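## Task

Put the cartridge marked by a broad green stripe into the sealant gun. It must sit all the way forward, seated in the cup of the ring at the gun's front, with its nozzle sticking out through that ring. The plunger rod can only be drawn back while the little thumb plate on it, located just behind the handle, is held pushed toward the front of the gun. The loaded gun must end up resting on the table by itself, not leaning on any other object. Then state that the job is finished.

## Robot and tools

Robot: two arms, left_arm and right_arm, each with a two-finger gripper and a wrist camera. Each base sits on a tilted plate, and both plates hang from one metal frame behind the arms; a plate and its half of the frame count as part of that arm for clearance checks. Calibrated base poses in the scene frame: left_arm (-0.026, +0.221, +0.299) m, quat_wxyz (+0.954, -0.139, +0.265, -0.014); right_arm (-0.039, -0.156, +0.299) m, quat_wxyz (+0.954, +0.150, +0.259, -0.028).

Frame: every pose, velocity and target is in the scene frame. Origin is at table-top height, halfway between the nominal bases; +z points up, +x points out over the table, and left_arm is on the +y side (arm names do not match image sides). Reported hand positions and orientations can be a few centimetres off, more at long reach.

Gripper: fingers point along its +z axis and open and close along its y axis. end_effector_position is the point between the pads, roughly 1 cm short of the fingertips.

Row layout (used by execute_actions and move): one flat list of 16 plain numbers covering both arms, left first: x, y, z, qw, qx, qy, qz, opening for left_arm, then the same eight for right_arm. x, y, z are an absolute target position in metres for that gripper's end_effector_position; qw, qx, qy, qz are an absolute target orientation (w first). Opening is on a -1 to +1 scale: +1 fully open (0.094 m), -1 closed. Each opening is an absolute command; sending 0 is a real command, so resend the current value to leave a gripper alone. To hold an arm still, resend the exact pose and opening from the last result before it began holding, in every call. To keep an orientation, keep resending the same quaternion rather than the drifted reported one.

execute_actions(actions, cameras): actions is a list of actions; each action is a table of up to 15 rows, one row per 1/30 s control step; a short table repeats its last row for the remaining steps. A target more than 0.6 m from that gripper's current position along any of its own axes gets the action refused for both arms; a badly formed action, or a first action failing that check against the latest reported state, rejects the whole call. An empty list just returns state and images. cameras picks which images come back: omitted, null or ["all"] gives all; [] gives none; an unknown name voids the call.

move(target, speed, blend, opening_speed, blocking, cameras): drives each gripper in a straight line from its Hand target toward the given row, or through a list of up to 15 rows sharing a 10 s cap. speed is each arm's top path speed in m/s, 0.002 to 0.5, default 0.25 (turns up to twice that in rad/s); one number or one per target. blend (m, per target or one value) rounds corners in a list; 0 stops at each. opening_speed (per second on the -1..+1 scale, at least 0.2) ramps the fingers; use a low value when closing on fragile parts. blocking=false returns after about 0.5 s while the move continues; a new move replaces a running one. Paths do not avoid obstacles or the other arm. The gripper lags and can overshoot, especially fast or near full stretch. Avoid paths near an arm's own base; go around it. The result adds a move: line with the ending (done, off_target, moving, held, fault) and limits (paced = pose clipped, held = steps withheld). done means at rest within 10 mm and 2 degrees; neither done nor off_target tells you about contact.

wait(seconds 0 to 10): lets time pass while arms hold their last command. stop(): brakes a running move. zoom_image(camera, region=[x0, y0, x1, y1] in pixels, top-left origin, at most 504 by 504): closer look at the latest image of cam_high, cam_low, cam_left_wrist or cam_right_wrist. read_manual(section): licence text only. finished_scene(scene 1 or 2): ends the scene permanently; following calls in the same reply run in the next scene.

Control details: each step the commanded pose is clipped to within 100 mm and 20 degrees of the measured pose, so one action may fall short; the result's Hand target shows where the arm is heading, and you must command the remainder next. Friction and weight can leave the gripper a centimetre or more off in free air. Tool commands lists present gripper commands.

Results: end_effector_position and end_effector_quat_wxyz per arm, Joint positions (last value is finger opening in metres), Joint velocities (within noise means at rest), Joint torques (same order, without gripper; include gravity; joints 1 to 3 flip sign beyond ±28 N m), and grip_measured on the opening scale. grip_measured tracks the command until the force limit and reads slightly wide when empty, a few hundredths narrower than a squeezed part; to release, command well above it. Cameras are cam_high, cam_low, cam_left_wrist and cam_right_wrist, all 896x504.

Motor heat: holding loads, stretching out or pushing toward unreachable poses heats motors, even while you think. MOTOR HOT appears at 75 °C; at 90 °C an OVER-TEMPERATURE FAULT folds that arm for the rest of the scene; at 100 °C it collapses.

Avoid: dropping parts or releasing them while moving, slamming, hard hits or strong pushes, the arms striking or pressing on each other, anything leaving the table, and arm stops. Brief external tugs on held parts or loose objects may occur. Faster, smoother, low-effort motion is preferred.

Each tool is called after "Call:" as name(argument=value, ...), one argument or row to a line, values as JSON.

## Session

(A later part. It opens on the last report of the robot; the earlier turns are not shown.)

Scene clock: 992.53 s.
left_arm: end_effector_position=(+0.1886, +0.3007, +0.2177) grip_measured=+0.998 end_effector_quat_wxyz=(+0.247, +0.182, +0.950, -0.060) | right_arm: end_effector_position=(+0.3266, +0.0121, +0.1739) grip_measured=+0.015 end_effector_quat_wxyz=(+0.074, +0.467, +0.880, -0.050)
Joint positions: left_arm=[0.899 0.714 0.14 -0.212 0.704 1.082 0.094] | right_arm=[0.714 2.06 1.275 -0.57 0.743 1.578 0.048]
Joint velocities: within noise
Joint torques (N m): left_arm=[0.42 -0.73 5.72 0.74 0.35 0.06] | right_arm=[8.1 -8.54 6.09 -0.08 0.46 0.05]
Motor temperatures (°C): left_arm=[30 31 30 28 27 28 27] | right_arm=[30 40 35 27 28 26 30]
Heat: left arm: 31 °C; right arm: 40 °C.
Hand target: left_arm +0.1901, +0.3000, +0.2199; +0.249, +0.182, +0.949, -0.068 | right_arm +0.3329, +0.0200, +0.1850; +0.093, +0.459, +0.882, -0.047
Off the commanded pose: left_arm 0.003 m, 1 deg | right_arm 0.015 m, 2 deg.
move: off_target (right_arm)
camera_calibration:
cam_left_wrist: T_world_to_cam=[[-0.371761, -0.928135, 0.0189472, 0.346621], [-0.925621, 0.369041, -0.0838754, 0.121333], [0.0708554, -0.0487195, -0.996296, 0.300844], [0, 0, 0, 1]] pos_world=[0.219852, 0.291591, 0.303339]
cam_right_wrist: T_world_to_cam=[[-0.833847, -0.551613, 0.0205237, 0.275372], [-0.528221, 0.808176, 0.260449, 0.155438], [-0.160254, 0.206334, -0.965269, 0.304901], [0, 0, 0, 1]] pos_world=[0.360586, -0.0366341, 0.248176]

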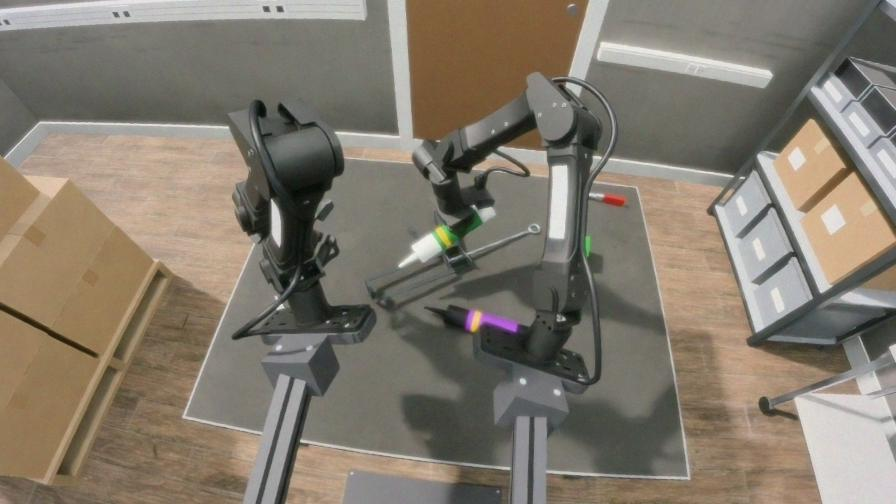

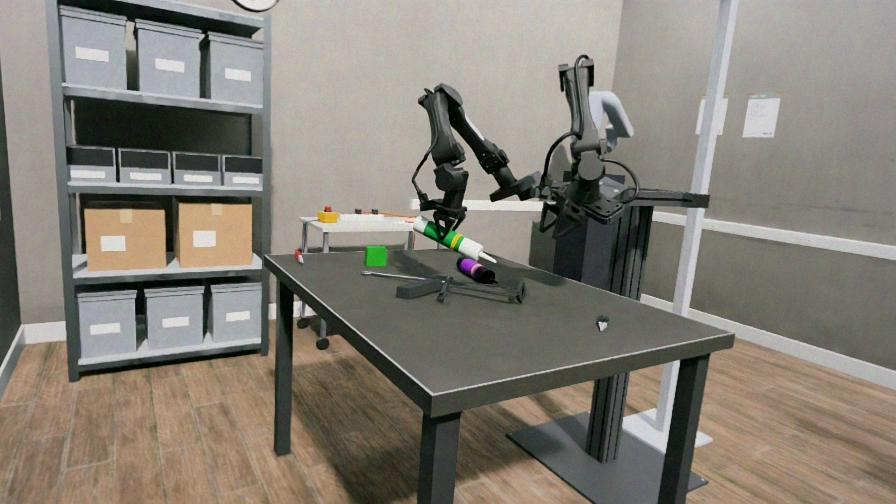

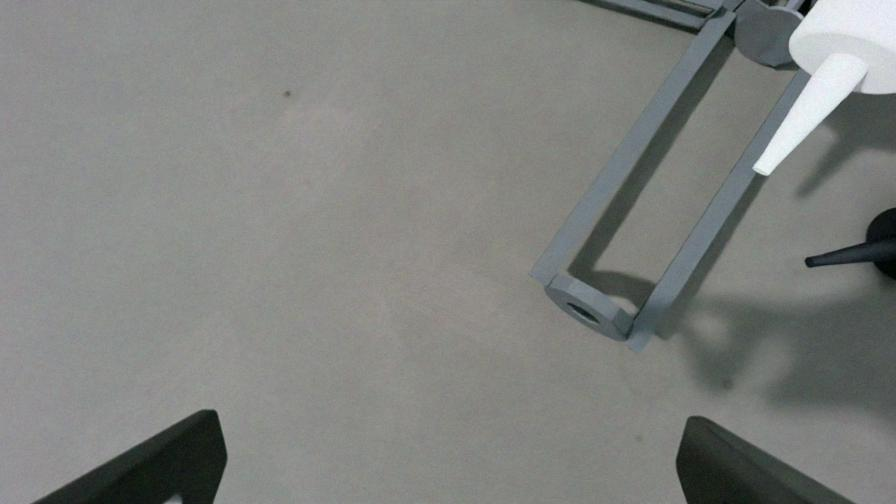

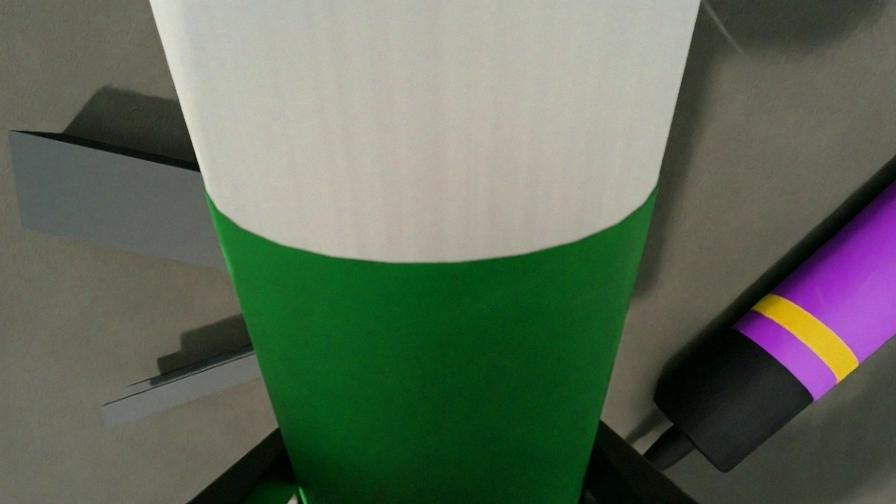

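Call:
zoom_image(
  camera="cam_left_wrist",
  region=[500, 200, 750, 380],
)

Call:
zoom_image(
  camera="cam_left_wrist",
  region=[620, 0, 896, 200],
)

Call:
zoom_image(
  camera="cam_low",
  region=[380, 240, 540, 320],
)

Scaled by 2.016.

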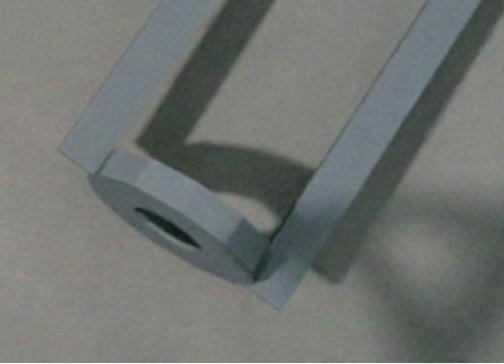

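Scaled by 1.826.

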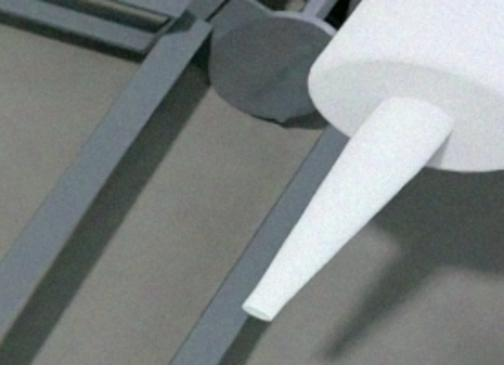

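Scaled by 3.150.

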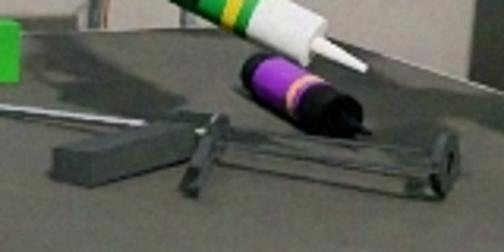

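Call:
move(
  target=[
    [0.19, 0.30, 0.22, 0.2447, 0.1794, 0.9330,-0.0670, 1, 0.3126, 0.0546, 0.120, 0.0927, 0.4592, 0.8821, -0.0482, -0.3],
  ],
  speed=0.1,
  cameras=["cam_left_wrist","cam_low"],
)

Call:
zoom_image(
  camera="cam_low",
  region=[380, 200, 560, 320],
)

Scene clock: 1074.03 s.
left_arm: end_effector_position=(+0.1885, +0.3007, +0.2176) grip_measured=+0.998 end_effector_quat_wxyz=(+0.247, +0.182, +0.950, -0.061) | right_arm: end_effector_position=(+0.3039, +0.0443, +0.1104) grip_measured=+0.015 end_effector_quat_wxyz=(+0.073, +0.463, +0.881, -0.057)
Joint positions: left_arm=[0.899 0.714 0.14 -0.212 0.704 1.082 0.094] | right_arm=[0.714 2.286 1.308 -0.394 0.747 1.579 0.048]
Joint velocities: within noise
Joint torques (N m): left_arm=[0.23 -0.72 5.65 0.71 0.36 0.07] | right_arm=[8.44 -9.21 4.94 0.13 0.45 0.04]
Motor temperatures (°C): left_arm=[30 30 30 28 27 28 27] | right_arm=[33 38 34 26 28 26 31]
Heat: left arm: 30 °C; right arm: 38 °C.
Hand target: left_arm +0.1901, +0.3000, +0.2199; +0.249, +0.182, +0.949, -0.068 | right_arm +0.3123, +0.0545, +0.1203; +0.092, +0.460, +0.882, -0.048
Off the commanded pose: left_arm 0.003 m, 1 deg | right_arm 0.017 m, 2 deg.
move: off_target (right_arm)
camera_calibration:
cam_left_wrist: T_world_to_cam=[[-0.371677, -0.928162, 0.0192915, 0.346469], [-0.925674, 0.36894, -0.083735, 0.121309], [0.0706023, -0.04898, -0.996301, 0.300956], [0, 0, 0, 1]] pos_world=[0.219819, 0.291564, 0.303317]
Images, in order (width x height): cam_low 896x504, cam_left_wrist 896x504.

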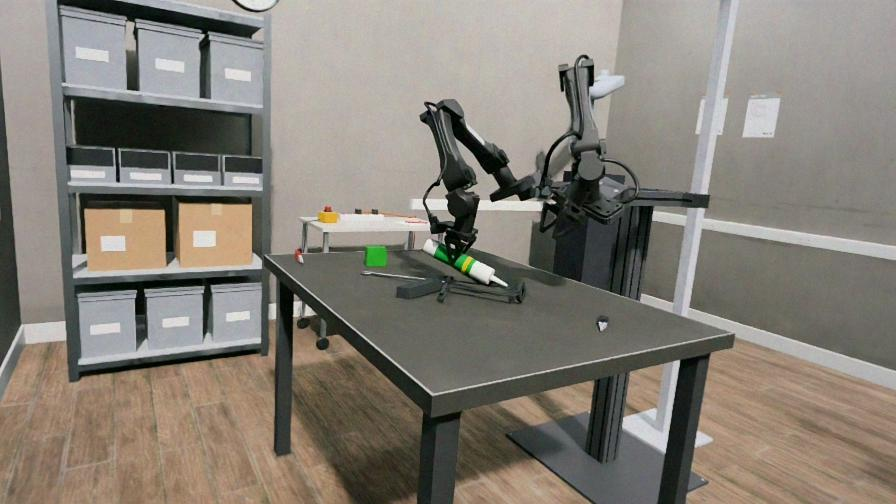

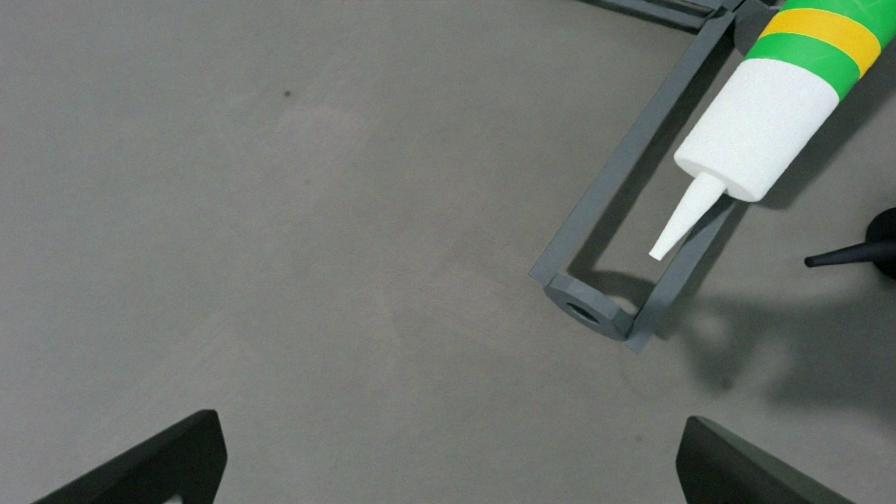

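Scaled by 2.800.

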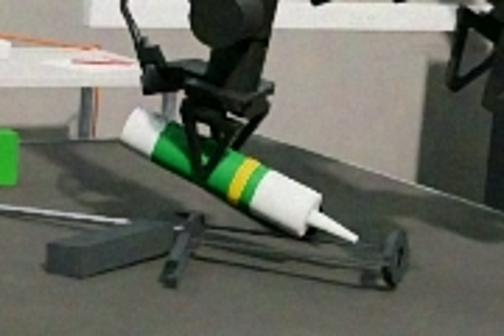

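Call:
move(
  target=[
    [0.19, 0.30, 0.22, 0.2447, 0.1794, 0.9330,-0.0670, 1, 0.3131, 0.0658, 0.097, 0.0927, 0.4592, 0.8821, -0.0482, -0.3],
  ],
  speed=0.06,
  cameras=["cam_left_wrist","cam_low"],
)

Call:
zoom_image(
  camera="cam_left_wrist",
  region=[500, 130, 800, 380],
)

Call:
zoom_image(
  camera="cam_low",
  region=[400, 220, 540, 320],
)

Scene clock: 1106.83 s.
left_arm: end_effector_position=(+0.1885, +0.3006, +0.2176) grip_measured=+0.998 end_effector_quat_wxyz=(+0.247, +0.182, +0.950, -0.061) | right_arm: end_effector_position=(+0.3042, +0.0596, +0.0906) grip_measured=+0.015 end_effector_quat_wxyz=(+0.076, +0.463, +0.881, -0.053)
Joint positions: left_arm=[0.899 0.714 0.14 -0.213 0.704 1.082 0.094] | right_arm=[0.714 2.372 1.365 -0.35 0.747 1.571 0.048]
Joint velocities: within noise
Joint torques (N m): left_arm=[0.34 -0.76 5.82 0.73 0.33 0.04] | right_arm=[7.5 -9.25 4.86 0.17 0.4 -0.07]
Motor temperatures (°C): left_arm=[29 30 30 28 27 28 27] | right_arm=[33 40 34 26 28 26 31]
Heat: left arm: 30 °C; right arm: 40 °C.
Hand target: left_arm +0.1901, +0.3000, +0.2199; +0.249, +0.182, +0.949, -0.068 | right_arm +0.3128, +0.0658, +0.0971; +0.092, +0.459, +0.882, -0.048
Off the commanded pose: left_arm 0.003 m, 1 deg | right_arm 0.013 m, 2 deg.
move: off_target (right_arm)
camera_calibration:
cam_left_wrist: T_world_to_cam=[[-0.371592, -0.928188, 0.0196358, 0.346317], [-0.925727, 0.368838, -0.0835947, 0.121285], [0.0703492, -0.0492405, -0.996306, 0.301068], [0, 0, 0, 1]] pos_world=[0.219786, 0.291537, 0.303295]
Images, in order (width x height): cam_low 896x504, cam_left_wrist 896x504.

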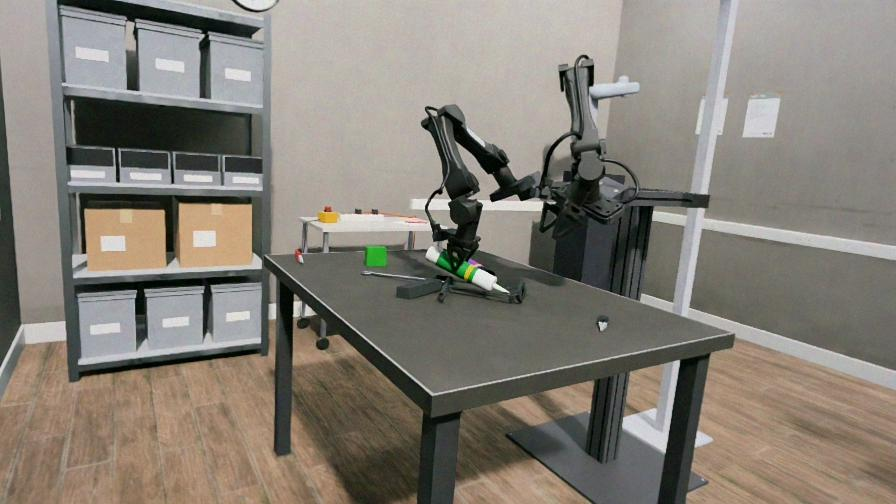

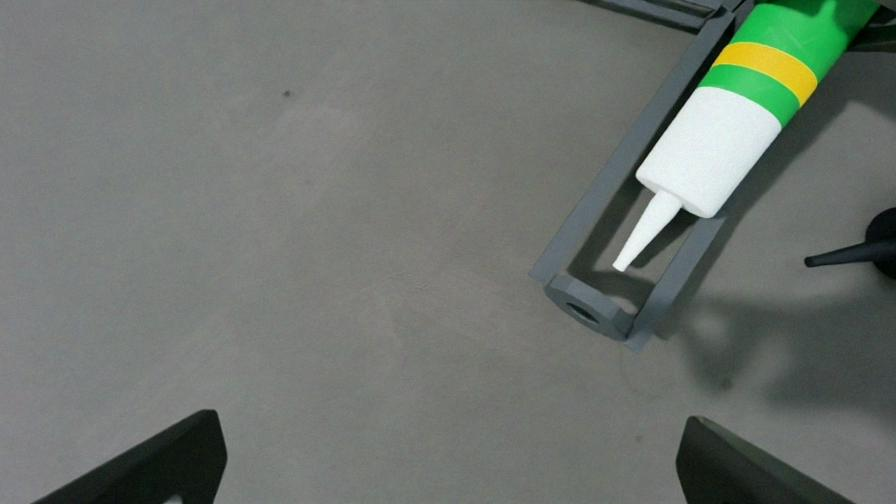

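Scaled by 1.680.

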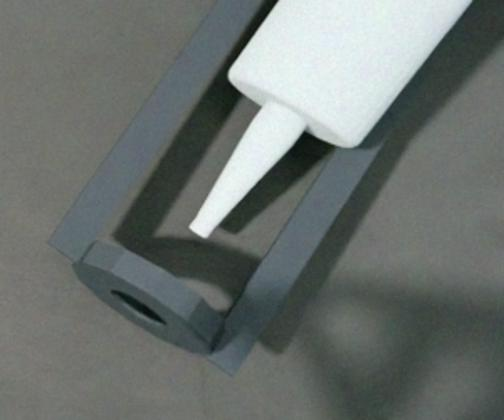

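Scaled by 3.600.

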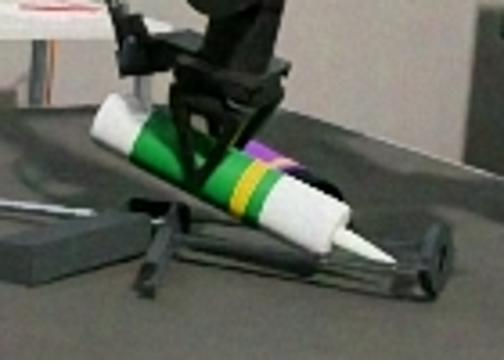

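Call:
zoom_image(
  camera="cam_low",
  region=[480, 270, 530, 310],
)

Call:
zoom_image(
  camera="cam_left_wrist",
  region=[530, 240, 660, 360],
)

Scaled by 10.080.

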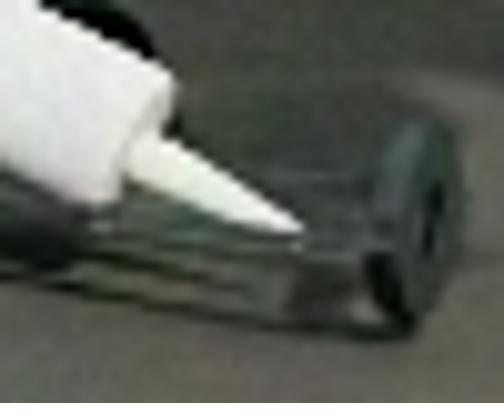

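Scaled by 3.877.

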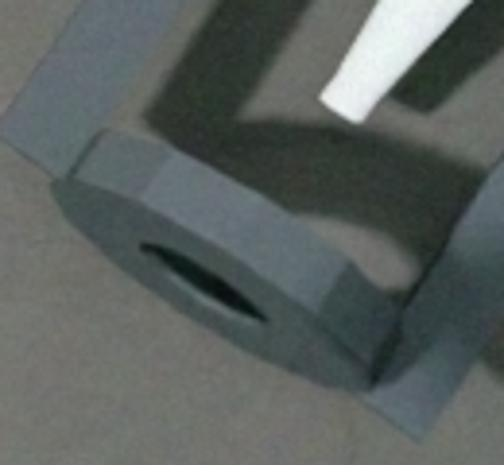

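Call:
move(
  target=[
    [0.19, 0.30, 0.22, 0.2447, 0.1794, 0.9330,-0.0670, 1, 0.3188, 0.0699, 0.119, 0.0927, 0.4592, 0.8821, -0.0482, -0.3],
  ],
  speed=0.06,
  cameras=["cam_left_wrist","cam_low"],
)

Call:
zoom_image(
  camera="cam_low",
  region=[460, 260, 540, 320],
)

Call:
zoom_image(
  camera="cam_left_wrist",
  region=[530, 180, 710, 360],
)

Scene clock: 1192.90 s.
left_arm: end_effector_position=(+0.1885, +0.3006, +0.2176) grip_measured=+0.998 end_effector_quat_wxyz=(+0.247, +0.182, +0.950, -0.061) | right_arm: end_effector_position=(+0.3051, +0.0571, +0.0946) grip_measured=+0.015 end_effector_quat_wxyz=(+0.070, +0.464, +0.880, -0.065)
Joint positions: left_arm=[0.899 0.714 0.14 -0.213 0.704 1.082 0.094] | right_arm=[0.714 2.372 1.397 -0.419 0.747 1.597 0.048]
Joint velocities: within noise
Joint torques (N m): left_arm=[0.44 -0.72 5.82 0.74 0.33 0.07] | right_arm=[9.95 -12.12 4.78 -0.11 0.47 0.04]
Motor temperatures (°C): left_arm=[29 30 30 28 27 28 27] | right_arm=[34 43 34 26 28 26 31]
Heat: left arm: 30 °C; right arm: 43 °C.
Hand target: left_arm +0.1901, +0.3000, +0.2199; +0.249, +0.182, +0.949, -0.068 | right_arm +0.3182, +0.0698, +0.1184; +0.092, +0.460, +0.882, -0.047
Off the commanded pose: left_arm 0.003 m, 1 deg | right_arm 0.031 m, 3 deg.
move: off_target (right_arm)
camera_calibration:
cam_left_wrist: T_world_to_cam=[[-0.371592, -0.928188, 0.0196358, 0.346317], [-0.925727, 0.368838, -0.0835947, 0.121285], [0.0703492, -0.0492405, -0.996306, 0.301068], [0, 0, 0, 1]] pos_world=[0.219786, 0.291537, 0.303295]
Images, in order (width x height): cam_low 896x504, cam_left_wrist 896x504.

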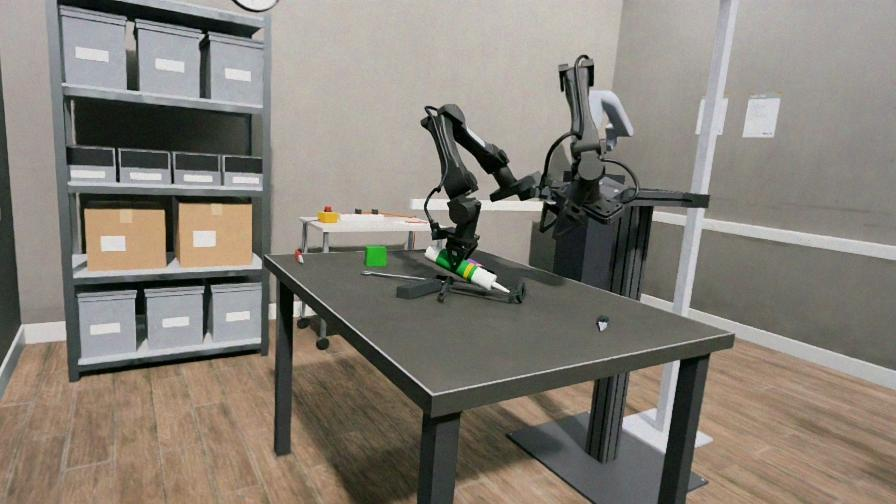

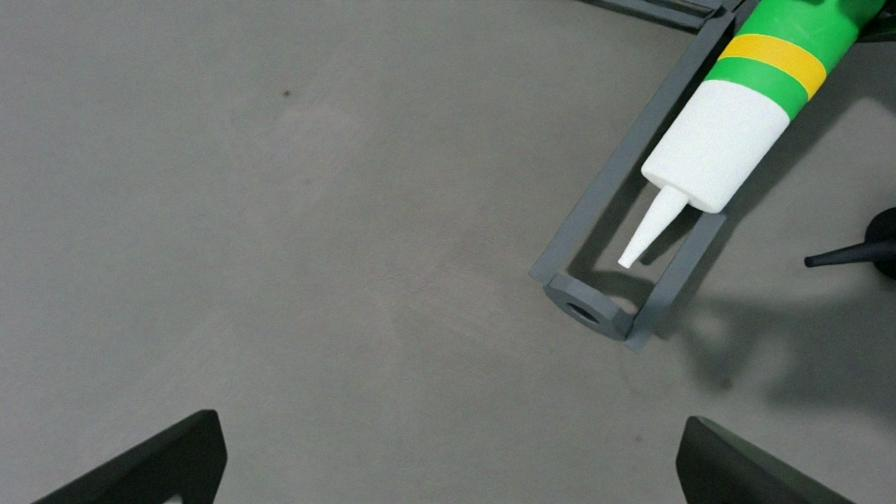

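Scaled by 6.300.

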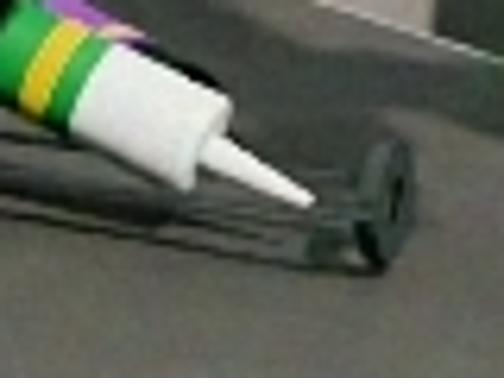

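Scaled by 2.800.

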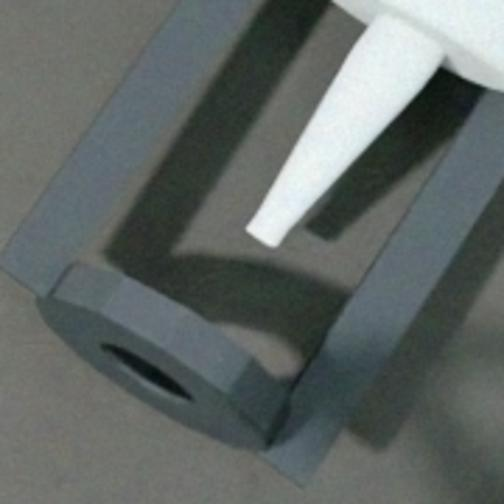

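Call:
move(
  target=[
    [0.19, 0.30, 0.22, 0.2447, 0.1794, 0.9330,-0.0670, 1, 0.3188, 0.0720, 0.136, 0.0927, 0.4592, 0.8821, -0.0482, -0.3],
  ],
  speed=0.06,
  cameras=["cam_left_wrist","cam_low"],
)

Call:
zoom_image(
  camera="cam_low",
  region=[460, 260, 540, 320],
)

Call:
zoom_image(
  camera="cam_left_wrist",
  region=[530, 180, 710, 360],
)

Scene clock: 1203.90 s.
left_arm: end_effector_position=(+0.1884, +0.3006, +0.2176) grip_measured=+0.998 end_effector_quat_wxyz=(+0.247, +0.182, +0.950, -0.061) | right_arm: end_effector_position=(+0.2975, +0.0618, +0.1044) grip_measured=+0.015 end_effector_quat_wxyz=(+0.065, +0.457, +0.884, -0.072)
Joint positions: left_arm=[0.899 0.714 0.14 -0.213 0.704 1.082 0.094] | right_arm=[0.744 2.367 1.406 -0.481 0.75 1.633 0.048]
Joint velocities: within noise
Joint torques (N m): left_arm=[0.47 -0.61 5.79 0.75 0.36 0.07] | right_arm=[9.81 -14.06 4.79 -0.19 0.45 0.06]
Motor temperatures (°C): left_arm=[29 30 30 28 27 28 27] | right_arm=[35 45 34 26 28 26 31]
Heat: left arm: 30 °C; right arm: 45 °C.
Hand target: left_arm +0.1901, +0.3000, +0.2199; +0.249, +0.182, +0.949, -0.068 | right_arm +0.3179, +0.0719, +0.1349; +0.092, +0.460, +0.882, -0.047
Off the commanded pose: left_arm 0.003 m, 1 deg | right_arm 0.039 m, 4 deg.
move: off_target (right_arm)
camera_calibration:
cam_left_wrist: T_world_to_cam=[[-0.371508, -0.928215, 0.01998, 0.346164], [-0.92578, 0.368737, -0.0834543, 0.121261], [0.0700961, -0.049501, -0.996311, 0.30118], [0, 0, 0, 1]] pos_world=[0.219752, 0.29151, 0.303273]
Images, in order (width x height): cam_low 896x504, cam_left_wrist 896x504.

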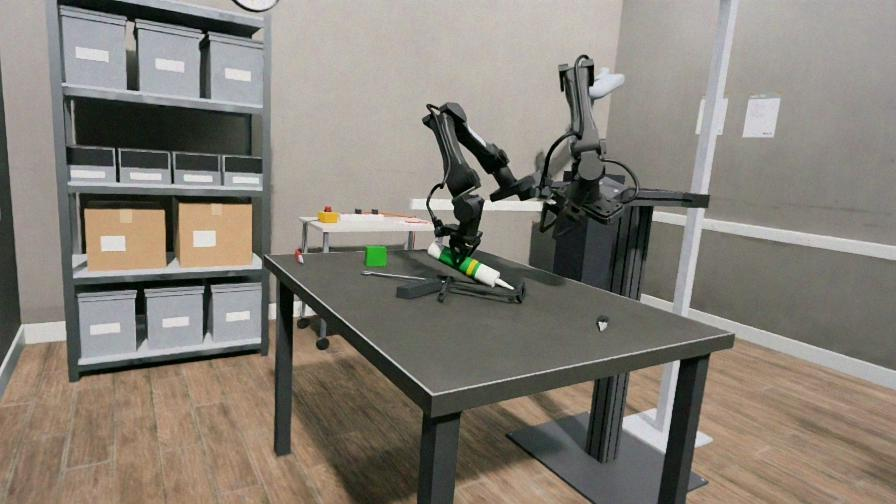

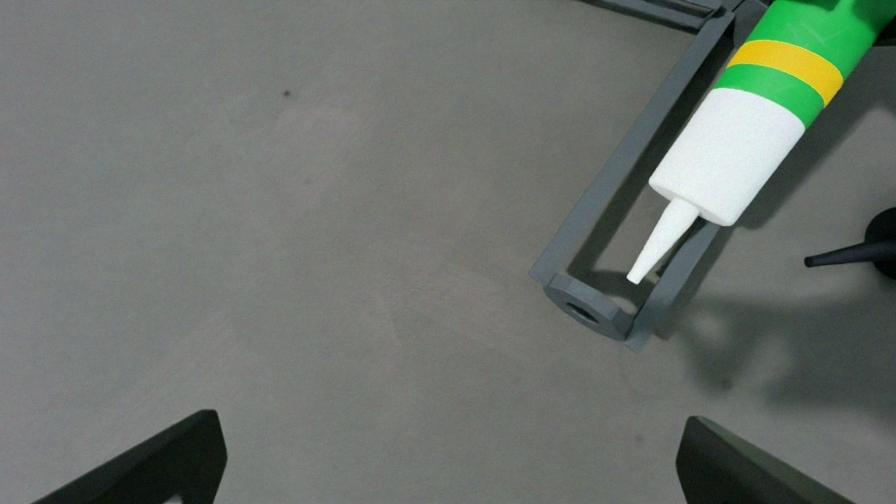

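Scaled by 6.300.

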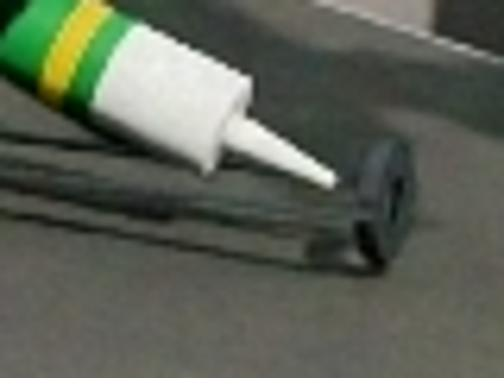

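Scaled by 2.800.

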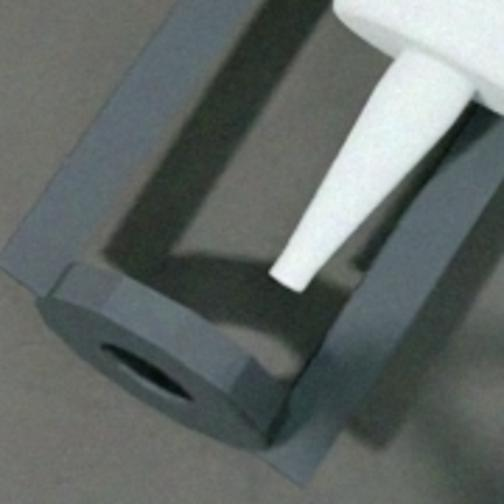

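Call:
move(
  target=[
    [0.19, 0.30, 0.22, 0.2447, 0.1794, 0.9330,-0.0670, 1, 0.3300, 0.0795, 0.142, 0.0927, 0.4592, 0.8821, -0.0482, -0.3],
  ],
  speed=0.06,
  cameras=["cam_left_wrist","cam_low"],
)

Call:
zoom_image(
  camera="cam_low",
  region=[460, 260, 540, 320],
)

Call:
zoom_image(
  camera="cam_left_wrist",
  region=[530, 180, 710, 360],
)

Scene clock: 1223.13 s.
left_arm: end_effector_position=(+0.1885, +0.3005, +0.2176) grip_measured=+0.998 end_effector_quat_wxyz=(+0.247, +0.182, +0.950, -0.061) | right_arm: end_effector_position=(+0.3162, +0.0679, +0.1153) grip_measured=+0.015 end_effector_quat_wxyz=(+0.069, +0.464, +0.881, -0.066)
Joint positions: left_arm=[0.899 0.714 0.14 -0.213 0.704 1.082 0.094] | right_arm=[0.746 2.367 1.486 -0.547 0.752 1.64 0.048]
Joint velocities: within noise
Joint torques (N m): left_arm=[0.32 -0.66 5.91 0.74 0.36 0.09] | right_arm=[10.22 -12.75 5.18 -0.11 0.47 0.07]
Motor temperatures (°C): left_arm=[29 30 30 28 27 28 27] | right_arm=[35 50 33 26 28 26 32]
Heat: left arm: 30 °C; right arm: 50 °C.
Hand target: left_arm +0.1901, +0.3000, +0.2199; +0.249, +0.182, +0.949, -0.068 | right_arm +0.3295, +0.0794, +0.1413; +0.092, +0.460, +0.882, -0.047
Off the commanded pose: left_arm 0.003 m, 1 deg | right_arm 0.032 m, 3 deg.
move: off_target (right_arm)
camera_calibration:
cam_left_wrist: T_world_to_cam=[[-0.371587, -0.92818, 0.0201375, 0.346102], [-0.925729, 0.368788, -0.083791, 0.121364], [0.0703467, -0.0497775, -0.99628, 0.301235], [0, 0, 0, 1]] pos_world=[0.219767, 0.291482, 0.303314]
Images, in order (width x height): cam_low 896x504, cam_left_wrist 896x504.

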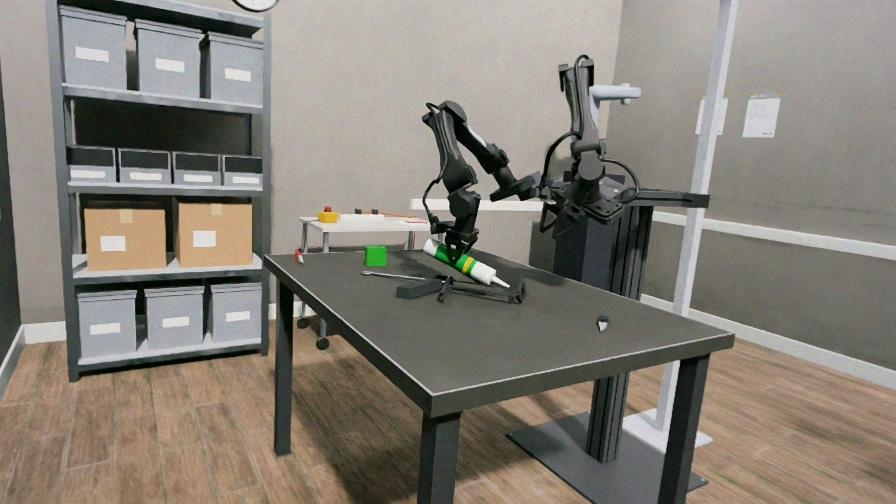

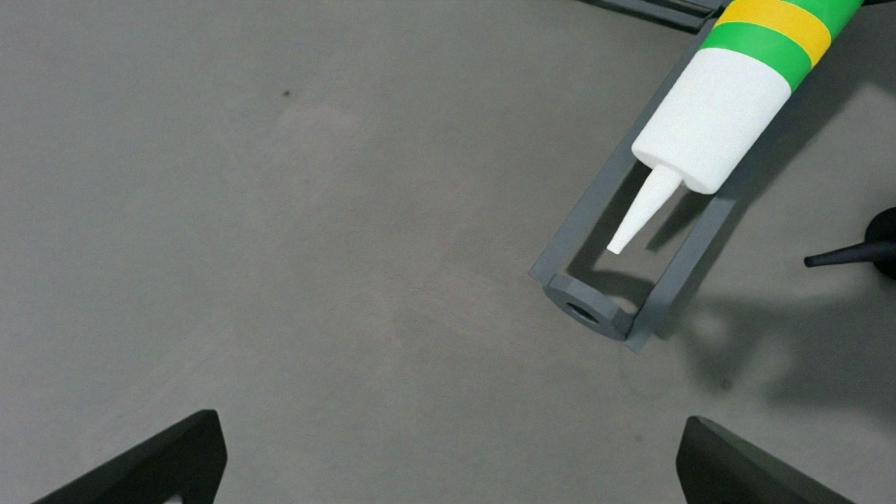

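Scaled by 6.300.

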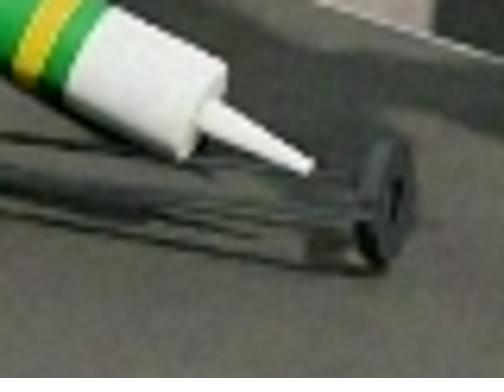

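Scaled by 2.800.

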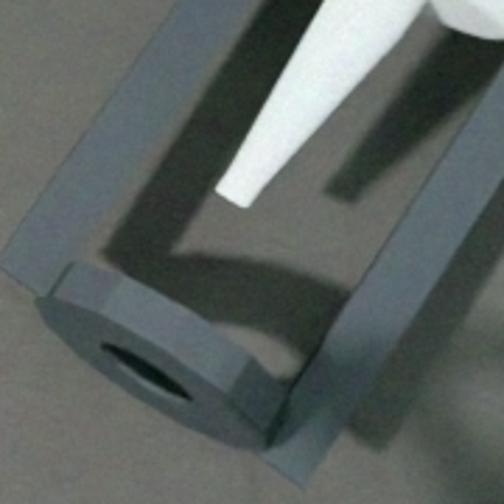

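Call:
move(
  target=[
    [0.19, 0.30, 0.22, 0.2447, 0.1794, 0.9330,-0.0670, 1, 0.3165, 0.0876, 0.143, 0.0927, 0.4592, 0.8821, -0.0482, -0.3],
  ],
  speed=0.06,
  cameras=["cam_left_wrist","cam_low"],
)

Call:
zoom_image(
  camera="cam_low",
  region=[460, 260, 540, 320],
)

Call:
zoom_image(
  camera="cam_left_wrist",
  region=[530, 180, 710, 360],
)

Scene clock: 1240.97 s.
left_arm: end_effector_position=(+0.1885, +0.3005, +0.2176) grip_measured=+0.998 end_effector_quat_wxyz=(+0.247, +0.182, +0.950, -0.061) | right_arm: end_effector_position=(+0.3113, +0.0793, +0.1227) grip_measured=+0.015 end_effector_quat_wxyz=(+0.073, +0.469, +0.878, -0.057)
Joint positions: left_arm=[0.899 0.714 0.14 -0.213 0.704 1.082 0.094] | right_arm=[0.78 2.367 1.486 -0.553 0.756 1.682 0.048]
Joint velocities: within noise
Joint torques (N m): left_arm=[0.35 -0.53 5.71 0.74 0.33 0.04] | right_arm=[9.99 -11.74 3.96 -0.14 0.51 0.11]
Motor temperatures (°C): left_arm=[29 30 30 28 27 28 27] | right_arm=[36 50 33 26 28 26 32]
Heat: left arm: 30 °C; right arm: 50 °C.
Hand target: left_arm +0.1902, +0.3000, +0.2199; +0.249, +0.182, +0.949, -0.068 | right_arm +0.3164, +0.0877, +0.1425; +0.093, +0.459, +0.882, -0.047
Off the commanded pose: left_arm 0.003 m, 1 deg | right_arm 0.023 m, 3 deg.
move: off_target (right_arm)
camera_calibration:
cam_left_wrist: T_world_to_cam=[[-0.371587, -0.92818, 0.0201375, 0.346102], [-0.925729, 0.368788, -0.083791, 0.121364], [0.0703467, -0.0497775, -0.99628, 0.301235], [0, 0, 0, 1]] pos_world=[0.219767, 0.291482, 0.303314]
Images, in order (width x height): cam_low 896x504, cam_left_wrist 896x504.

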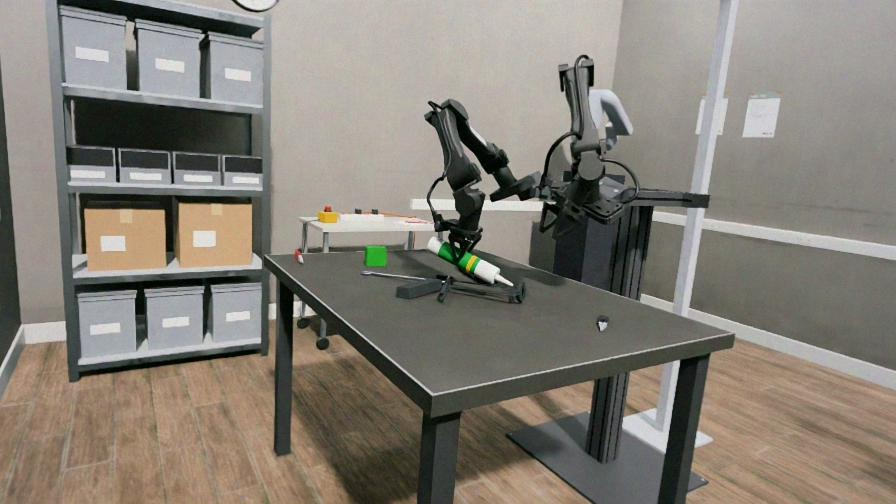

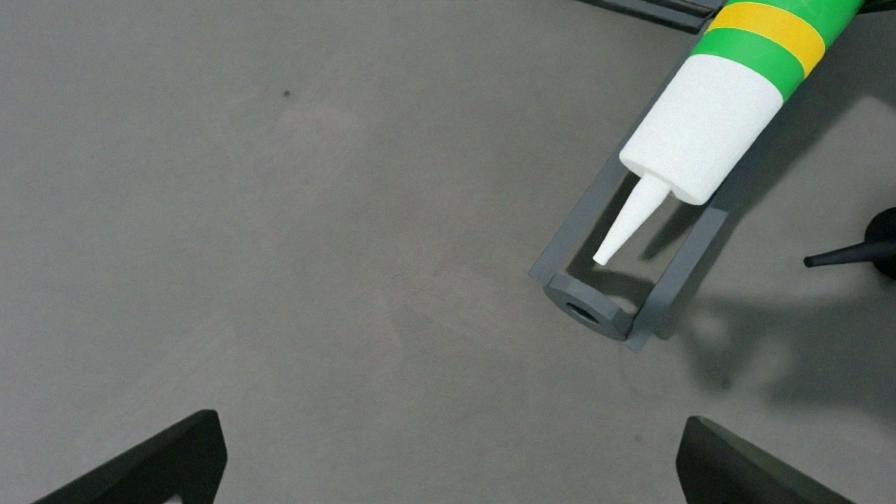

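Scaled by 6.300.

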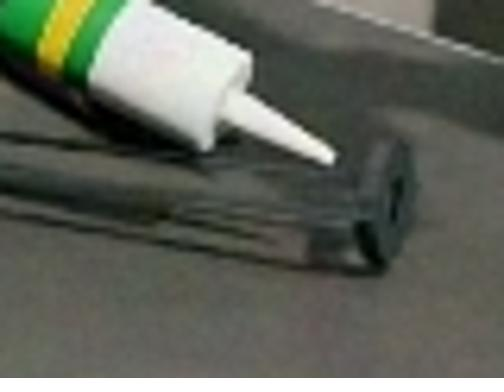

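Scaled by 2.800.

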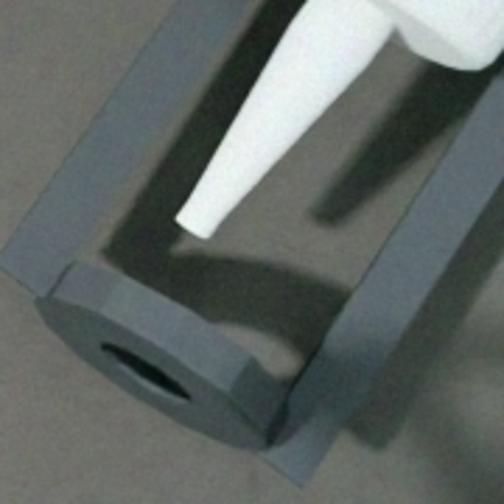

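Call:
move(
  target=[
    [0.19, 0.30, 0.22, 0.2447, 0.1794, 0.9330,-0.0670, 1, 0.3035, 0.0806, 0.139, 0.0927, 0.4592, 0.8821, -0.0482, -0.3],
  ],
  speed=0.06,
  cameras=["cam_left_wrist","cam_low"],
)

Call:
zoom_image(
  camera="cam_low",
  region=[460, 260, 540, 320],
)

Call:
zoom_image(
  camera="cam_left_wrist",
  region=[530, 180, 710, 360],
)

Scene clock: 1257.00 s.
left_arm: end_effector_position=(+0.1884, +0.3005, +0.2176) grip_measured=+0.998 end_effector_quat_wxyz=(+0.247, +0.182, +0.950, -0.061) | right_arm: end_effector_position=(+0.2930, +0.0719, +0.1141) grip_measured=+0.015 end_effector_quat_wxyz=(+0.069, +0.463, +0.881, -0.068)
Joint positions: left_arm=[0.899 0.714 0.14 -0.213 0.704 1.082 0.094] | right_arm=[0.78 2.367 1.418 -0.516 0.758 1.687 0.048]
Joint velocities: within noise
Joint torques (N m): left_arm=[0.42 -0.81 5.75 0.75 0.36 0.06] | right_arm=[9.96 -13.19 2.43 0.07 0.43 0.07]
Motor temperatures (°C): left_arm=[29 30 30 28 27 28 27] | right_arm=[36 49 33 26 28 26 32]
Heat: left arm: 30 °C; right arm: 49 °C.
Hand target: left_arm +0.1901, +0.3000, +0.2199; +0.249, +0.182, +0.949, -0.068 | right_arm +0.3031, +0.0806, +0.1381; +0.092, +0.460, +0.882, -0.048
Off the commanded pose: left_arm 0.003 m, 1 deg | right_arm 0.028 m, 4 deg.
move: off_target (right_arm)
camera_calibration:
cam_left_wrist: T_world_to_cam=[[-0.371502, -0.928206, 0.0204817, 0.34595], [-0.925782, 0.368686, -0.0836506, 0.12134], [0.0700937, -0.050038, -0.996285, 0.301347], [0, 0, 0, 1]] pos_world=[0.219733, 0.291455, 0.303292]
Images, in order (width x height): cam_low 896x504, cam_left_wrist 896x504.

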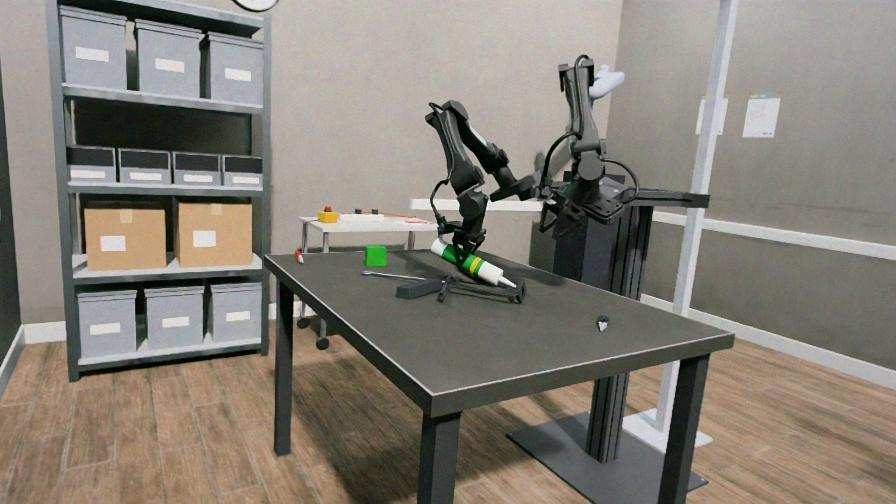

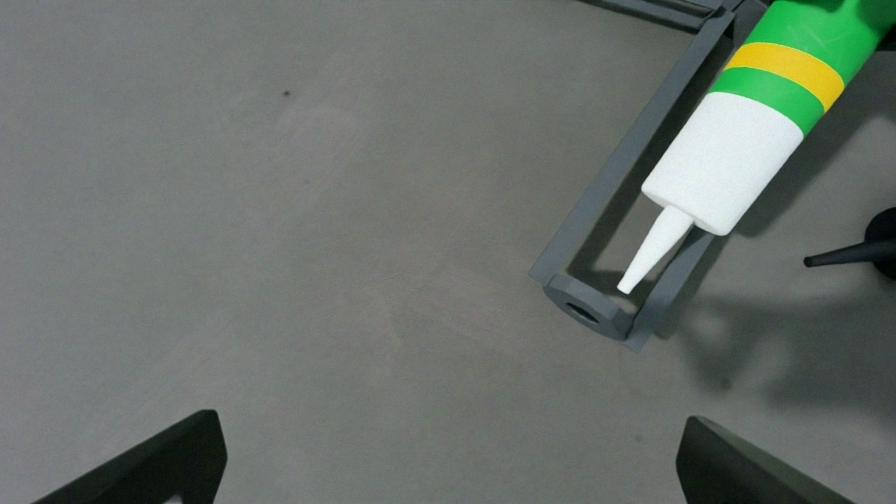

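Scaled by 6.300.

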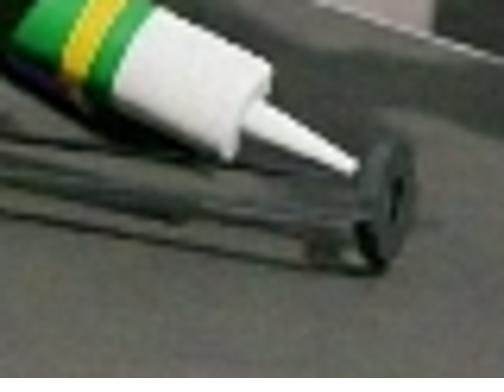

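Scaled by 2.800.

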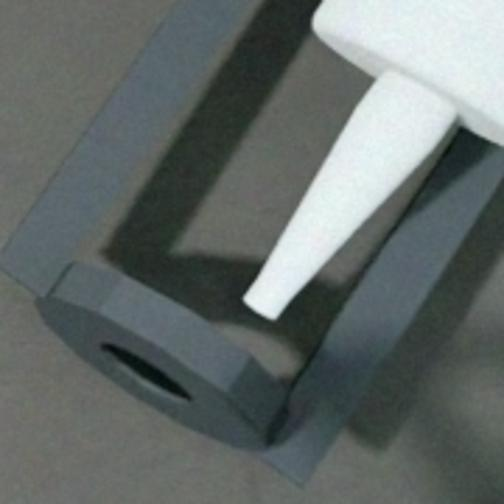

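Call:
move(
  target=[
    [0.19, 0.30, 0.22, 0.2447, 0.1794, 0.9330,-0.0670, 1, 0.345, 0.030, 0.180, 0.0927, 0.4592, 0.8821, -0.0482, -0.3],
    [0.19, 0.30, 0.22, 0.2447, 0.1794, 0.9330,-0.0670, 1, 0.3148, 0.0772, 0.1196, 0.0927, 0.4592, 0.8821, -0.0482, -0.3],
  ],
  speed=0.08,
  cameras=["cam_left_wrist","cam_low"],
)

Call:
zoom_image(
  camera="cam_low",
  region=[460, 260, 540, 320],
)

Call:
zoom_image(
  camera="cam_left_wrist",
  region=[530, 180, 710, 360],
)

Scene clock: 1275.83 s.
left_arm: end_effector_position=(+0.1884, +0.3005, +0.2176) grip_measured=+0.998 end_effector_quat_wxyz=(+0.247, +0.182, +0.950, -0.061) | right_arm: end_effector_position=(+0.3100, +0.0617, +0.1075) grip_measured=+0.015 end_effector_quat_wxyz=(+0.075, +0.467, +0.879, -0.061)
Joint positions: left_arm=[0.899 0.714 0.14 -0.213 0.704 1.082 0.094] | right_arm=[0.735 2.353 1.414 -0.459 0.757 1.622 0.048]
Joint velocities: within noise
Joint torques (N m): left_arm=[0.36 -0.69 5.76 0.77 0.33 0.08] | right_arm=[9.84 -9.43 4.89 0.11 0.41 0.07]
Motor temperatures (°C): left_arm=[29 30 30 28 27 28 27] | right_arm=[36 50 33 26 28 26 32]
Heat: left arm: 30 °C; right arm: 50 °C.
Hand target: left_arm +0.1901, +0.3000, +0.2199; +0.249, +0.182, +0.949, -0.068 | right_arm +0.3145, +0.0769, +0.1197; +0.092, +0.460, +0.882, -0.047
Off the commanded pose: left_arm 0.003 m, 1 deg | right_arm 0.020 m, 3 deg.
move: off_target (right_arm)
camera_calibration:
cam_left_wrist: T_world_to_cam=[[-0.371502, -0.928206, 0.0204817, 0.34595], [-0.925782, 0.368686, -0.0836506, 0.12134], [0.0700937, -0.050038, -0.996285, 0.301347], [0, 0, 0, 1]] pos_world=[0.219733, 0.291455, 0.303292]
Images, in order (width x height): cam_low 896x504, cam_left_wrist 896x504.

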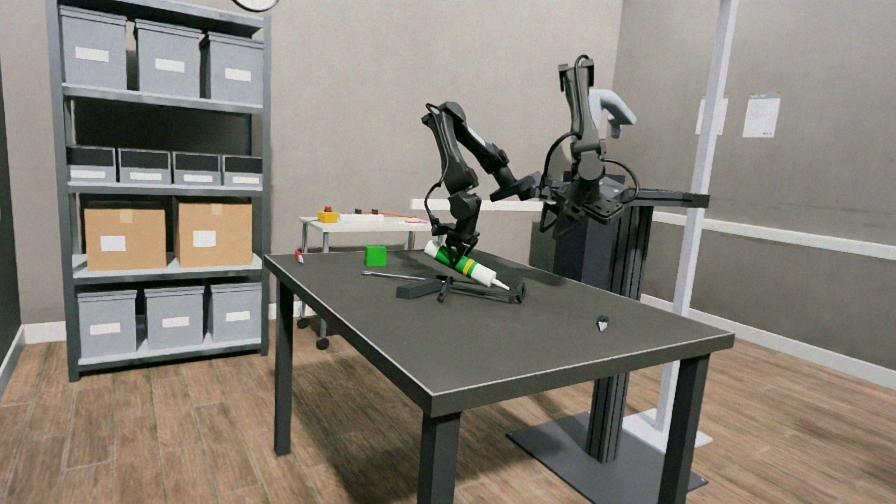

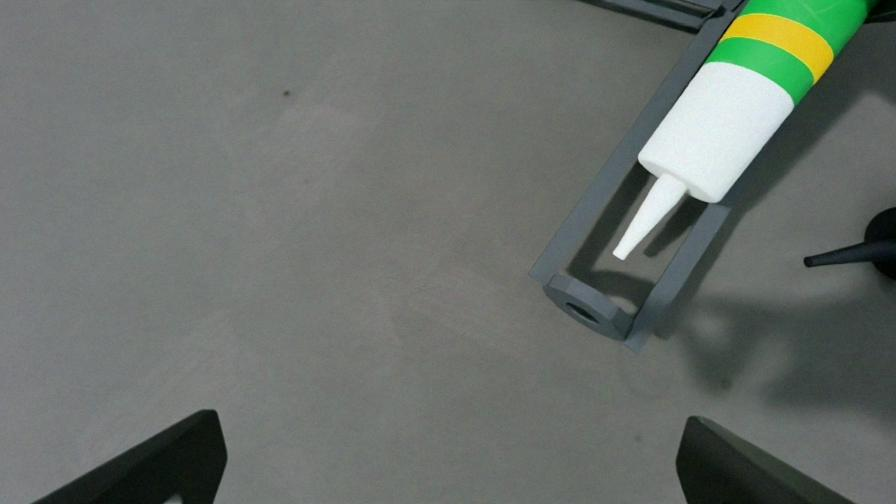

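Scaled by 6.300.

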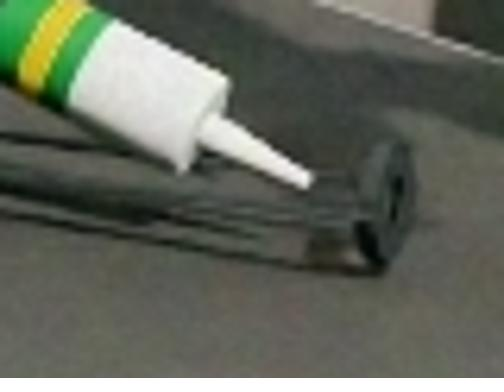

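Scaled by 2.800.

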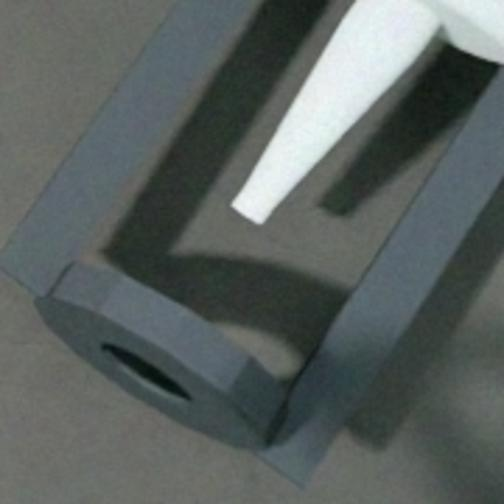

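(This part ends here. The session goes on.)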